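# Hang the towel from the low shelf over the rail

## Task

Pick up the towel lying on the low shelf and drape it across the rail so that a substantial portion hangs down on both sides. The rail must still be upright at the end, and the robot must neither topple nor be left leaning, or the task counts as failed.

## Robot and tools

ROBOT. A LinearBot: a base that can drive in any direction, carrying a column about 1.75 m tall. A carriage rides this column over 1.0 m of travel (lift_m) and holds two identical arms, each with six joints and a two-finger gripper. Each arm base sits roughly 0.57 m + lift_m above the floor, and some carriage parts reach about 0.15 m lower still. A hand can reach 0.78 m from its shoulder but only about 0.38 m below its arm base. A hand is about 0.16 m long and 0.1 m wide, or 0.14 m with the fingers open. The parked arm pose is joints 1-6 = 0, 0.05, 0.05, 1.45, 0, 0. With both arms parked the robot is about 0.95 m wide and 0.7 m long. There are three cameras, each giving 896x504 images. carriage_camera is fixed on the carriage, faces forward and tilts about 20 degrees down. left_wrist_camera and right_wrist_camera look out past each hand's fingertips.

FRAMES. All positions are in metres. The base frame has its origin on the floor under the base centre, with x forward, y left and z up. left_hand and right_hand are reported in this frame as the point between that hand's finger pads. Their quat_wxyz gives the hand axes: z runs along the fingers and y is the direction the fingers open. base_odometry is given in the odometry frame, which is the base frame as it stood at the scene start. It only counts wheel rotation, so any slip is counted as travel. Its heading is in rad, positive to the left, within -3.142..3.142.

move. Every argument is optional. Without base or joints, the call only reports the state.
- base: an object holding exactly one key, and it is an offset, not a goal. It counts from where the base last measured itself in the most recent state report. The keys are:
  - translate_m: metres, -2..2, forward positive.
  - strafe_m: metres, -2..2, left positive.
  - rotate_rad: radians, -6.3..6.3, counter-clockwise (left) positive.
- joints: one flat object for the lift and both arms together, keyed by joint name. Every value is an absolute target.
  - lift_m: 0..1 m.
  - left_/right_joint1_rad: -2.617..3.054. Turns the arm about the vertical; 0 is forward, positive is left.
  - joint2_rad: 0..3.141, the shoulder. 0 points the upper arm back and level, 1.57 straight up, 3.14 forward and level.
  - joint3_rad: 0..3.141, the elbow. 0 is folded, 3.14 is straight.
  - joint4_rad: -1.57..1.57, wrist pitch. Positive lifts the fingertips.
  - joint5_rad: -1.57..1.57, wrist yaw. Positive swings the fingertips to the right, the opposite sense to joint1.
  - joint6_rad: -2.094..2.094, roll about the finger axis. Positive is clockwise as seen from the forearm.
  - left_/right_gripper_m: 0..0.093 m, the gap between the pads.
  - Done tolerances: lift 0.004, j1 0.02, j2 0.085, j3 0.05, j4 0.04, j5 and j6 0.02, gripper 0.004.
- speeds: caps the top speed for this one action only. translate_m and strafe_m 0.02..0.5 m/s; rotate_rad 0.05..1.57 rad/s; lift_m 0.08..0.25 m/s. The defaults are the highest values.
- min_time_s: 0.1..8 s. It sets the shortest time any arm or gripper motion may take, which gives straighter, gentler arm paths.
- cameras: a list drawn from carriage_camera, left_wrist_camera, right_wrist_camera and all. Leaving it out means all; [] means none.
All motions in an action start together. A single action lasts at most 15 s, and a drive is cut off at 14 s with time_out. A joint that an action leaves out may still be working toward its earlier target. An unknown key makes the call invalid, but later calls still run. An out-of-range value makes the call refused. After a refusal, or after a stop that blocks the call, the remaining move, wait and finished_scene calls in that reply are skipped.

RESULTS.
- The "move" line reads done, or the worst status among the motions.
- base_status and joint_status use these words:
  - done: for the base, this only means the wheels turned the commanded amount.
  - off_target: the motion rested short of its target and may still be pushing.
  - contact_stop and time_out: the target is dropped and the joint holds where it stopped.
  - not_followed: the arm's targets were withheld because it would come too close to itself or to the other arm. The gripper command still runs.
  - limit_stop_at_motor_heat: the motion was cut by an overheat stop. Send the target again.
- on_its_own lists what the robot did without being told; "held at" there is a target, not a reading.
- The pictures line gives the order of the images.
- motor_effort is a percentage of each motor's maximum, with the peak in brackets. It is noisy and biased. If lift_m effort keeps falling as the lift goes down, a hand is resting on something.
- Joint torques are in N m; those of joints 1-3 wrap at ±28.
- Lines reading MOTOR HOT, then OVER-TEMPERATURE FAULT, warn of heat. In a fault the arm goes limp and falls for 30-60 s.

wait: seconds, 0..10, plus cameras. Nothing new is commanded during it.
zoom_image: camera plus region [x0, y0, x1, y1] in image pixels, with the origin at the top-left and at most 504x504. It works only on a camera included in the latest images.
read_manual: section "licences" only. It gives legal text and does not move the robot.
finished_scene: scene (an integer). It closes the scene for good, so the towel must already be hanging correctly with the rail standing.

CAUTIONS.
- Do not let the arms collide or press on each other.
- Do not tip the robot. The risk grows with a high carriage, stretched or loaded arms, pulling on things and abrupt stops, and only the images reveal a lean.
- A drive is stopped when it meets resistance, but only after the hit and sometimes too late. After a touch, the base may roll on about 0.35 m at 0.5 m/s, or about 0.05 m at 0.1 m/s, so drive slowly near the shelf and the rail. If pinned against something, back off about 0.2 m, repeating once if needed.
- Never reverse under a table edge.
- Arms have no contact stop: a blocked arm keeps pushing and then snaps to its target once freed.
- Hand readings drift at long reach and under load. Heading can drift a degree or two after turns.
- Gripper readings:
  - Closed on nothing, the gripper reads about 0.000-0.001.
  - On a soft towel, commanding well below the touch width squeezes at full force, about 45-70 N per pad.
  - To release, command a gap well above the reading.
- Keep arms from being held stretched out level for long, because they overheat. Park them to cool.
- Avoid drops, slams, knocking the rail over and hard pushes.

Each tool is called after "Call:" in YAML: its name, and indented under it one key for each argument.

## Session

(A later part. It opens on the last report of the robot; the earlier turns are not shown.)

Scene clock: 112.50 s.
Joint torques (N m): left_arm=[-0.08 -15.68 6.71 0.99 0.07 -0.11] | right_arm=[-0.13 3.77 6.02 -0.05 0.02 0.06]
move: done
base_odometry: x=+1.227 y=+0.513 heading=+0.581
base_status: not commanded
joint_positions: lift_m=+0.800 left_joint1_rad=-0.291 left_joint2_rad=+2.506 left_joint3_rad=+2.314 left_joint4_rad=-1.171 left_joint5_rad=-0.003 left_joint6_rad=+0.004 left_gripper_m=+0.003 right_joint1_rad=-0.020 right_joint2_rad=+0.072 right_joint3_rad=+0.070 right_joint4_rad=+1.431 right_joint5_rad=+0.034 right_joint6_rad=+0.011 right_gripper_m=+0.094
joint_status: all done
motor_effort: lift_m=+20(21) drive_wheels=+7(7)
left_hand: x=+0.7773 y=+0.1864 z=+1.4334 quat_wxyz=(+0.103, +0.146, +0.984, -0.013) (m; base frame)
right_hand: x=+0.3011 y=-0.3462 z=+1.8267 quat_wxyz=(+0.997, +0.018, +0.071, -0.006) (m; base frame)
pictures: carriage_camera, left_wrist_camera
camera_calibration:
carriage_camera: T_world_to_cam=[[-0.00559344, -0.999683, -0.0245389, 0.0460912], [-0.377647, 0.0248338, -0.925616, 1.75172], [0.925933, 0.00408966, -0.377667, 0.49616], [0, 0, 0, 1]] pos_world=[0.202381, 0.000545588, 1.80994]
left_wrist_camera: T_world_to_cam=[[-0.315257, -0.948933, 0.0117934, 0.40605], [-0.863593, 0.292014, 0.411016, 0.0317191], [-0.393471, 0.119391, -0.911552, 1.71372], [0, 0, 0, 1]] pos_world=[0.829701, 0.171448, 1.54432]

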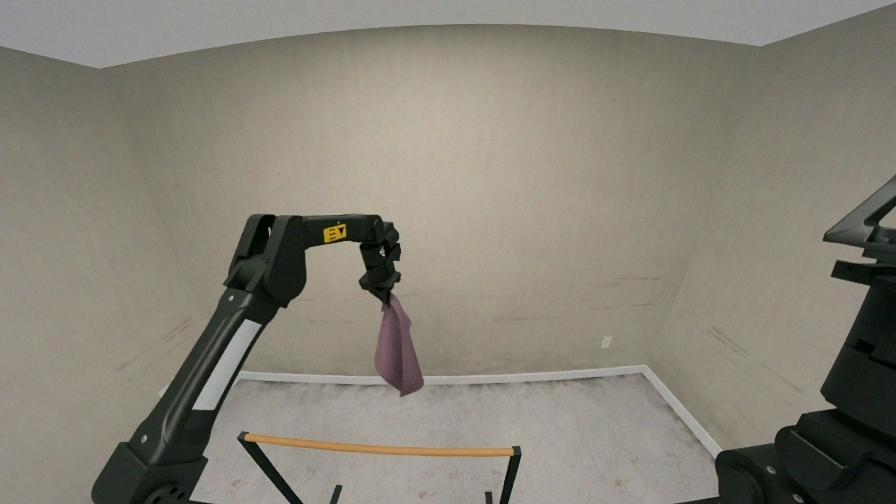

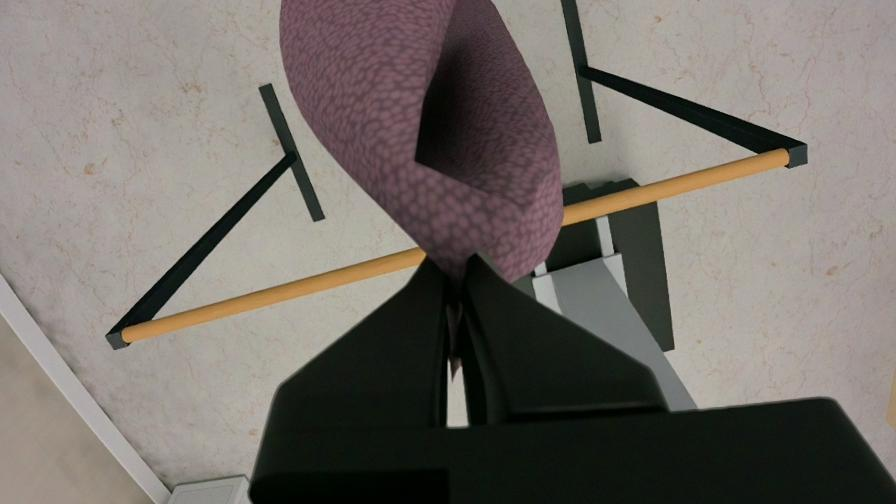

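Call:
move:
  joints: {"lift_m":0.6}
  speeds: {"lift_m":0.15}
  cameras: ["carriage_camera"]

Call:
move:
  base: {"translate_m":-0.25}
  joints: {"lift_m":0.55}
  speeds: {"translate_m":0.1,"lift_m":0.08}
  cameras: ["carriage_camera"]

Scene clock: 116.80 s.
Joint torques (N m): left_arm=[-0.02 -15.62 6.76 0.96 0.07 -0.12] | right_arm=[-0.14 4.12 6.09 -0.13 0.04 0.07]
move: done
base_odometry: x=+1.227 y=+0.513 heading=+0.581
base_status: not commanded
joint_positions: lift_m=+0.600 left_joint1_rad=-0.291 left_joint2_rad=+2.505 left_joint3_rad=+2.314 left_joint4_rad=-1.171 left_joint5_rad=-0.003 left_joint6_rad=+0.004 left_gripper_m=+0.003 right_joint1_rad=-0.020 right_joint2_rad=+0.072 right_joint3_rad=+0.070 right_joint4_rad=+1.431 right_joint5_rad=+0.034 right_joint6_rad=+0.011 right_gripper_m=+0.094
joint_status: all done
motor_effort: lift_m=+20(20) drive_wheels=+7(7)
left_hand: x=+0.7773 y=+0.1865 z=+1.2338 quat_wxyz=(+0.103, +0.146, +0.984, -0.013) (m; base frame)
right_hand: x=+0.3011 y=-0.3462 z=+1.6267 quat_wxyz=(+0.997, +0.018, +0.071, -0.006) (m; base frame)
pictures: carriage_camera
camera_calibration:
carriage_camera: T_world_to_cam=[[-0.00559344, -0.999683, -0.0245389, 0.0411833], [-0.377647, 0.0248338, -0.925616, 1.56659], [0.925933, 0.00408966, -0.377667, 0.420625], [0, 0, 0, 1]] pos_world=[0.202381, 0.000545588, 1.60993]

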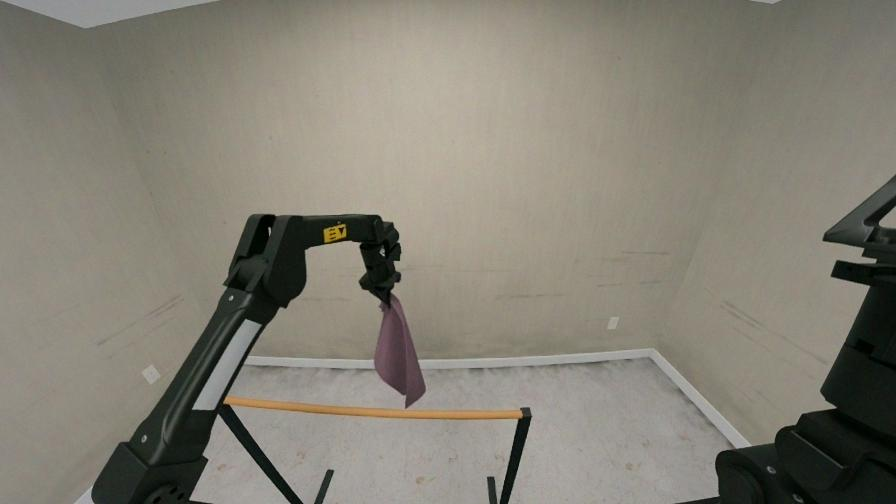

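Scene clock: 120.10 s.
Joint torques (N m): left_arm=[-0.1 -15.51 6.63 0.98 0.07 -0.11] | right_arm=[-0.16 4.01 6.16 -0.09 0.03 0.07]
move: done
base_odometry: x=+1.019 y=+0.375 heading=+0.581
base_status: done
joint_positions: lift_m=+0.550 left_joint1_rad=-0.290 left_joint2_rad=+2.504 left_joint3_rad=+2.315 left_joint4_rad=-1.170 left_joint5_rad=-0.003 left_joint6_rad=+0.004 left_gripper_m=+0.003 right_joint1_rad=-0.020 right_joint2_rad=+0.072 right_joint3_rad=+0.070 right_joint4_rad=+1.431 right_joint5_rad=+0.034 right_joint6_rad=+0.011 right_gripper_m=+0.094
joint_status: all done
motor_effort: lift_m=+20(21) drive_wheels=+2(13)
left_hand: x=+0.7781 y=+0.1871 z=+1.1846 quat_wxyz=(+0.105, +0.145, +0.984, -0.014) (m; base frame)
right_hand: x=+0.3011 y=-0.3462 z=+1.5767 quat_wxyz=(+0.997, +0.018, +0.071, -0.006) (m; base frame)
pictures: carriage_camera
camera_calibration:
carriage_camera: T_world_to_cam=[[-0.00559344, -0.999683, -0.0245389, 0.0399565], [-0.377647, 0.0248338, -0.925616, 1.52032], [0.925933, 0.00408966, -0.377667, 0.401743], [0, 0, 0, 1]] pos_world=[0.202381, 0.000545588, 1.55994]

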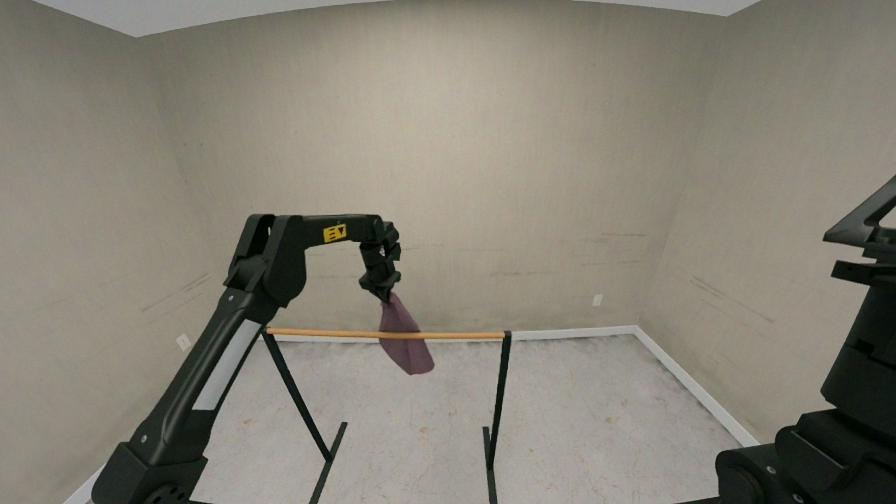

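Call:
move:
  base: {"translate_m":-0.09}
  joints: {"lift_m":0.4}
  speeds: {"translate_m":0.08,"lift_m":0.1}
  cameras: ["carriage_camera"]

Call:
move:
  joints: {"lift_m":0.19}
  speeds: {"lift_m":0.12}
  cameras: ["carriage_camera","left_wrist_camera"]

Scene clock: 128.43 s.
Joint torques (N m): left_arm=[-0.18 -15.46 6.75 0.98 0.05 -0.12] | right_arm=[-0.2 3.92 6.22 -0.14 0.04 0.04]
move: done
base_odometry: x=+0.944 y=+0.326 heading=+0.580
base_status: done
joint_positions: lift_m=+0.400 left_joint1_rad=-0.289 left_joint2_rad=+2.503 left_joint3_rad=+2.315 left_joint4_rad=-1.168 left_joint5_rad=-0.003 left_joint6_rad=+0.004 left_gripper_m=+0.003 right_joint1_rad=-0.020 right_joint2_rad=+0.072 right_joint3_rad=+0.070 right_joint4_rad=+1.431 right_joint5_rad=+0.034 right_joint6_rad=+0.011 right_gripper_m=+0.094
joint_status: all done
motor_effort: lift_m=+21(21) drive_wheels=+3(10)
left_hand: x=+0.7787 y=+0.1873 z=+1.0350 quat_wxyz=(+0.106, +0.145, +0.984, -0.014) (m; base frame)
right_hand: x=+0.3011 y=-0.3462 z=+1.4266 quat_wxyz=(+0.997, +0.018, +0.071, -0.006) (m; base frame)
pictures: carriage_camera
camera_calibration:
carriage_camera: T_world_to_cam=[[-0.00559344, -0.999683, -0.0245389, 0.0362735], [-0.377647, 0.0248338, -0.925616, 1.3814], [0.925933, 0.00408966, -0.377667, 0.34506], [0, 0, 0, 1]] pos_world=[0.202381, 0.000545588, 1.40985]

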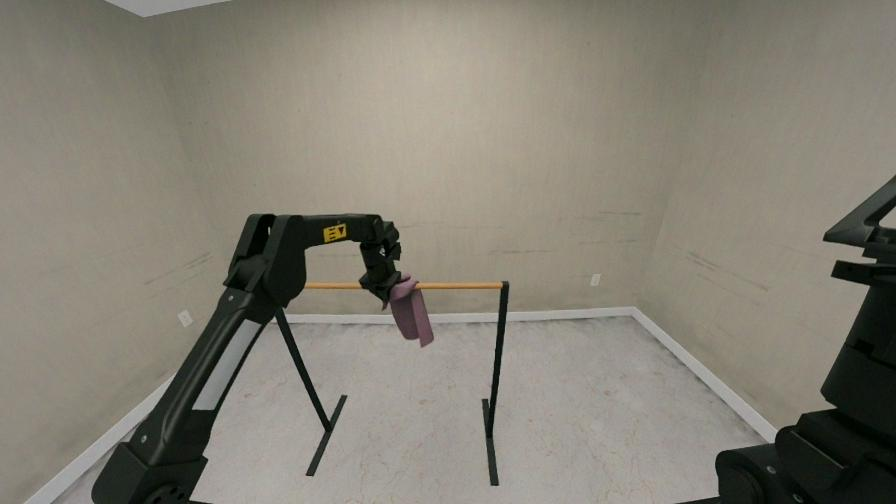

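Scene clock: 130.60 s.
Joint torques (N m): left_arm=[-0.25 -15.38 6.72 0.9 0.07 -0.12] | right_arm=[-0.14 3.89 6.13 -0.11 0.02 0.08]
move: done
base_odometry: x=+0.944 y=+0.326 heading=+0.580
base_status: not commanded
joint_positions: lift_m=+0.190 left_joint1_rad=-0.289 left_joint2_rad=+2.502 left_joint3_rad=+2.315 left_joint4_rad=-1.157 left_joint5_rad=-0.003 left_joint6_rad=+0.004 left_gripper_m=+0.003 right_joint1_rad=-0.020 right_joint2_rad=+0.072 right_joint3_rad=+0.070 right_joint4_rad=+1.431 right_joint5_rad=+0.034 right_joint6_rad=+0.011 right_gripper_m=+0.094
joint_status: all done
motor_effort: lift_m=+20(20) drive_wheels=+2(3)
left_hand: x=+0.7813 y=+0.1865 z=+0.8264 quat_wxyz=(+0.112, +0.145, +0.983, -0.015) (m; base frame)
right_hand: x=+0.3011 y=-0.3462 z=+1.2167 quat_wxyz=(+0.997, +0.018, +0.071, -0.006) (m; base frame)
pictures: carriage_camera, left_wrist_camera
camera_calibration:
carriage_camera: T_world_to_cam=[[-0.00559344, -0.999683, -0.0245389, 0.0311228], [-0.377647, 0.0248338, -0.925616, 1.18711], [0.925933, 0.00408966, -0.377667, 0.265787], [0, 0, 0, 1]] pos_world=[0.202381, 0.000545588, 1.19995]
left_wrist_camera: T_world_to_cam=[[-0.313291, -0.949591, 0.0112424, 0.413593], [-0.871471, 0.292181, 0.393915, 0.304836], [-0.377343, 0.113613, -0.919078, 1.1567], [0, 0, 0, 1]] pos_world=[0.831701, 0.172262, 0.938364]

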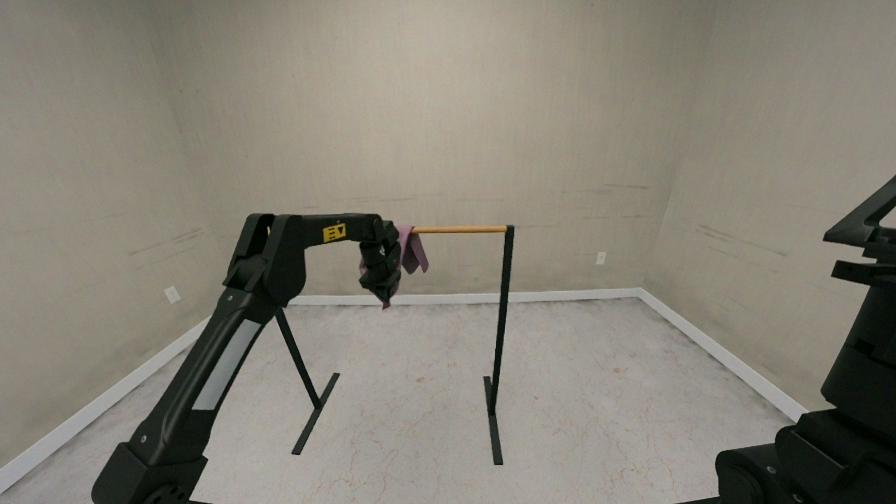

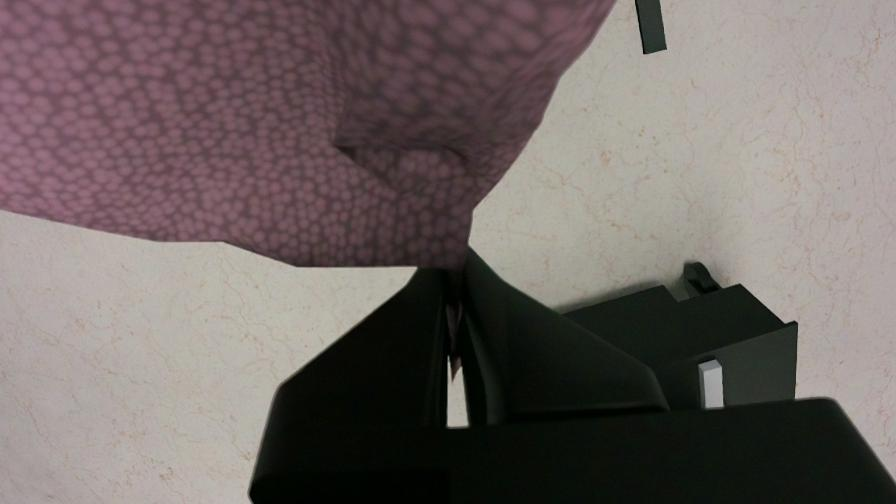

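Call:
zoom_image:
  camera: "carriage_camera"
  region: [330, 200, 450, 320]

Scaled by 4.200 from the camera's 896x504 image, which has a finer 1280x720 frame.

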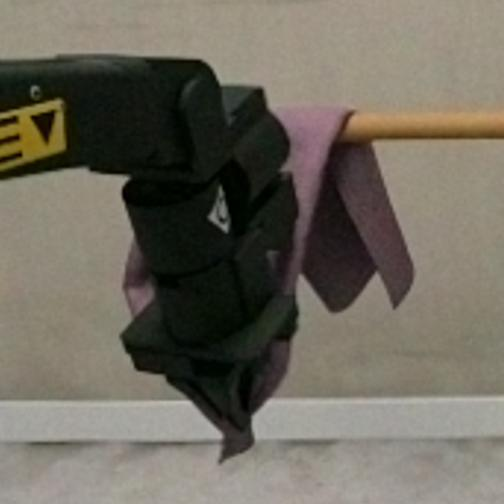

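Call:
move:
  joints: {"left_gripper_m":0.06}
  min_time_s: 1
  cameras: ["carriage_camera","left_wrist_camera"]

Scene clock: 141.97 s.
Joint torques (N m): left_arm=[-0.29 -15.36 6.67 0.89 0.06 -0.1] | right_arm=[-0.24 3.86 6.11 -0.13 0.02 0.04]
move: done
base_odometry: x=+0.943 y=+0.326 heading=+0.580
base_status: not commanded
joint_positions: lift_m=+0.190 left_joint1_rad=-0.289 left_joint2_rad=+2.502 left_joint3_rad=+2.315 left_joint4_rad=-1.157 left_joint5_rad=-0.003 left_joint6_rad=+0.004 left_gripper_m=+0.060 right_joint1_rad=-0.020 right_joint2_rad=+0.072 right_joint3_rad=+0.070 right_joint4_rad=+1.431 right_joint5_rad=+0.034 right_joint6_rad=+0.011 right_gripper_m=+0.094
joint_status: all done
motor_effort: lift_m=+20(20) drive_wheels=+2(2)
left_hand: x=+0.7813 y=+0.1865 z=+0.8264 quat_wxyz=(+0.112, +0.145, +0.983, -0.015) (m; base frame)
right_hand: x=+0.3011 y=-0.3462 z=+1.2167 quat_wxyz=(+0.997, +0.018, +0.071, -0.006) (m; base frame)
pictures: carriage_camera, left_wrist_camera
camera_calibration:
carriage_camera: T_world_to_cam=[[-0.00559344, -0.999683, -0.0245389, 0.0311228], [-0.377647, 0.0248338, -0.925616, 1.18711], [0.925933, 0.00408966, -0.377667, 0.265787], [0, 0, 0, 1]] pos_world=[0.202381, 0.000545588, 1.19995]
left_wrist_camera: T_world_to_cam=[[-0.313291, -0.949591, 0.0112424, 0.413593], [-0.871471, 0.292181, 0.393915, 0.304836], [-0.377343, 0.113613, -0.919078, 1.1567], [0, 0, 0, 1]] pos_world=[0.831701, 0.172262, 0.938364]

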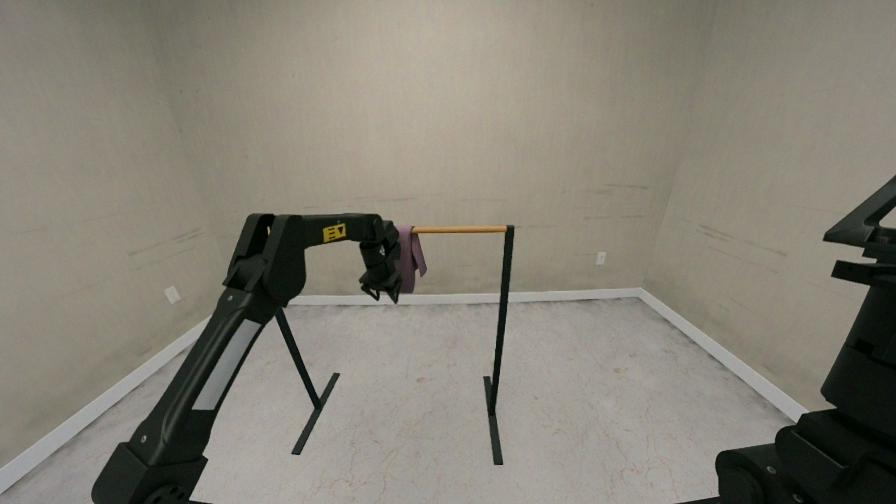

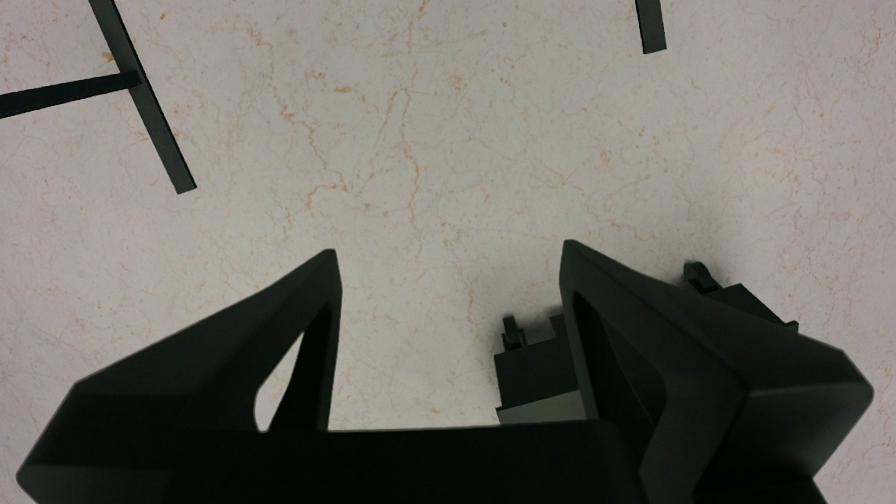

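Call:
move:
  base: {"translate_m":-0.4}
  speeds: {"translate_m":0.2}
  cameras: []

Call:
move:
  joints: {"lift_m":0.3,"left_joint1_rad":0,"left_joint2_rad":0.05,"left_joint3_rad":0.05,"left_joint4_rad":1.45}
  min_time_s: 2
  cameras: ["carriage_camera"]

Call:
zoom_image:
  camera: "carriage_camera"
  region: [330, 200, 530, 380]

Scene clock: 148.27 s.
Joint torques (N m): left_arm=[-0.27 -15.38 6.78 0.88 0.06 -0.11] | right_arm=[-0.18 3.89 5.97 -0.05 0.02 0.05]
move: done
base_odometry: x=+0.609 y=+0.106 heading=+0.580
base_status: done
joint_positions: lift_m=+0.190 left_joint1_rad=-0.289 left_joint2_rad=+2.502 left_joint3_rad=+2.315 left_joint4_rad=-1.157 left_joint5_rad=-0.003 left_joint6_rad=+0.004 left_gripper_m=+0.060 right_joint1_rad=-0.020 right_joint2_rad=+0.072 right_joint3_rad=+0.070 right_joint4_rad=+1.431 right_joint5_rad=+0.034 right_joint6_rad=+0.011 right_gripper_m=+0.094
joint_status: not commanded
motor_effort: lift_m=+20(20) drive_wheels=-2(11)
left_hand: x=+0.7813 y=+0.1867 z=+0.8264 quat_wxyz=(+0.112, +0.145, +0.983, -0.015) (m; base frame)
right_hand: x=+0.3012 y=-0.3462 z=+1.2167 quat_wxyz=(+0.997, +0.018, +0.071, -0.006) (m; base frame)
pictures: none
No camera images: "cameras" was empty.

Scene clock: 150.73 s.
Joint torques (N m): left_arm=[0.28 2.85 4.72 0.12 0.08 -0.12] | right_arm=[-0.14 3.81 6.04 -0.11 0.04 0.07]
move: done
base_odometry: x=+0.609 y=+0.106 heading=+0.580
base_status: not commanded
joint_positions: lift_m=+0.300 left_joint1_rad=-0.006 left_joint2_rad=+0.064 left_joint3_rad=+0.066 left_joint4_rad=+1.429 left_joint5_rad=-0.003 left_joint6_rad=+0.004 left_gripper_m=+0.060 right_joint1_rad=-0.020 right_joint2_rad=+0.072 right_joint3_rad=+0.070 right_joint4_rad=+1.431 right_joint5_rad=+0.034 right_joint6_rad=+0.011 right_gripper_m=+0.094
joint_status: all done
motor_effort: lift_m=+24(30) drive_wheels=-1(3)
left_hand: x=+0.3004 y=+0.3400 z=+1.3252 quat_wxyz=(+0.998, -0.001, +0.070, -0.001) (m; base frame)
right_hand: x=+0.3012 y=-0.3462 z=+1.3262 quat_wxyz=(+0.997, +0.018, +0.071, -0.006) (m; base frame)
pictures: carriage_camera
camera_calibration:
carriage_camera: T_world_to_cam=[[-0.00559344, -0.999683, -0.0245389, 0.0338093], [-0.377647, 0.0248338, -0.925616, 1.28844], [0.925933, 0.00408966, -0.377667, 0.307134], [0, 0, 0, 1]] pos_world=[0.202381, 0.000545588, 1.30943]

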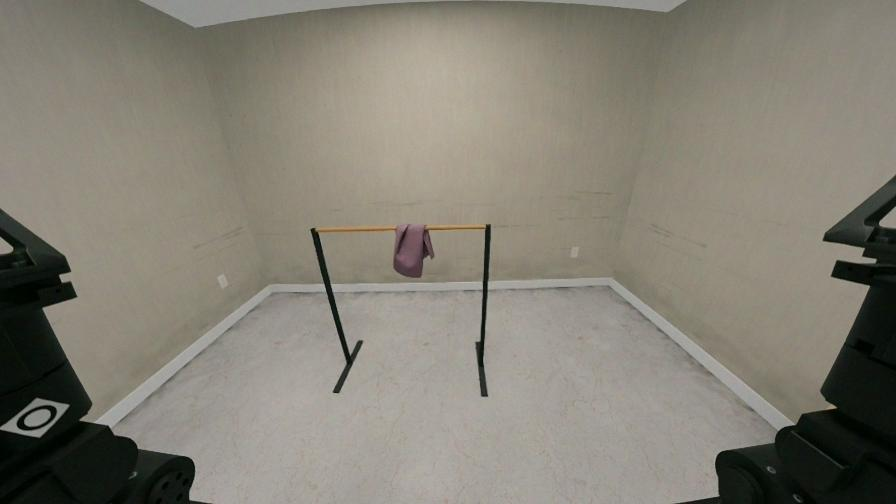

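Scaled by 2.520 from the camera's 896x504 image, which has a finer 1280x720 frame.

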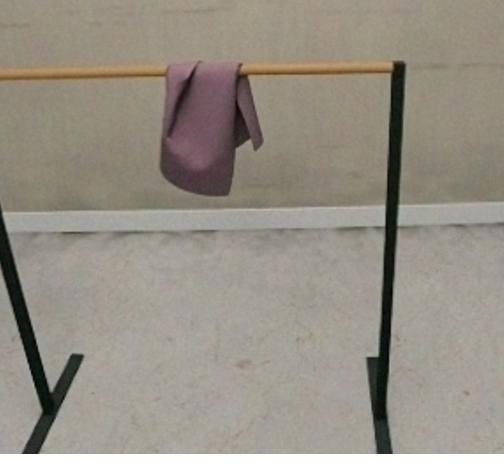

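Call:
wait:
  seconds: 1
  cameras: ["carriage_camera"]

Call:
zoom_image:
  camera: "carriage_camera"
  region: [380, 215, 450, 285]

Scene clock: 159.43 s.
Joint torques (N m): left_arm=[0.29 2.84 4.78 0.11 0.07 -0.1] | right_arm=[-0.18 3.85 6.12 -0.11 0.03 0.06]
base_odometry: x=+0.609 y=+0.106 heading=+0.580
base_status: not commanded
joint_positions: lift_m=+0.300 left_joint1_rad=-0.006 left_joint2_rad=+0.064 left_joint3_rad=+0.066 left_joint4_rad=+1.431 left_joint5_rad=-0.003 left_joint6_rad=+0.004 left_gripper_m=+0.060 right_joint1_rad=-0.020 right_joint2_rad=+0.072 right_joint3_rad=+0.070 right_joint4_rad=+1.431 right_joint5_rad=+0.034 right_joint6_rad=+0.011 right_gripper_m=+0.094
joint_status: all done
motor_effort: lift_m=+24(30) drive_wheels=-1(3)
left_hand: x=+0.2998 y=+0.3400 z=+1.3253 quat_wxyz=(+0.998, -0.001, +0.069, -0.001) (m; base frame)
right_hand: x=+0.3012 y=-0.3462 z=+1.3262 quat_wxyz=(+0.997, +0.018, +0.071, -0.006) (m; base frame)
wait: 1.00 s; at rest from the start
pictures: carriage_camera
camera_calibration:
carriage_camera: T_world_to_cam=[[-0.00559344, -0.999683, -0.0245389, 0.0338093], [-0.377647, 0.0248338, -0.925616, 1.28844], [0.925933, 0.00408966, -0.377667, 0.307134], [0, 0, 0, 1]] pos_world=[0.202381, 0.000545588, 1.30943]

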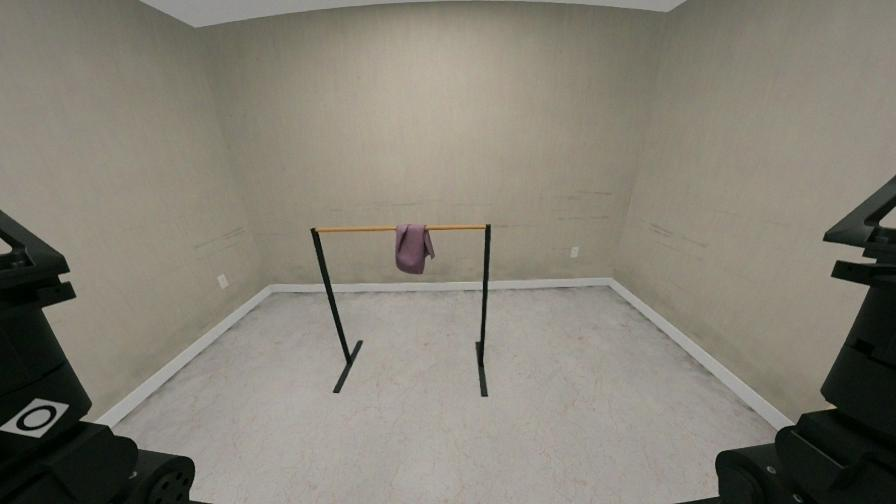

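Scaled by 7.200 from the camera's 896x504 image, which has a finer 1280x720 frame.

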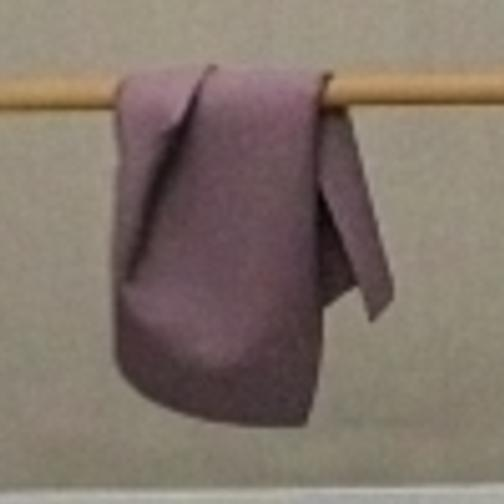

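Call:
finished_scene:
  scene: 2

The scene is finished.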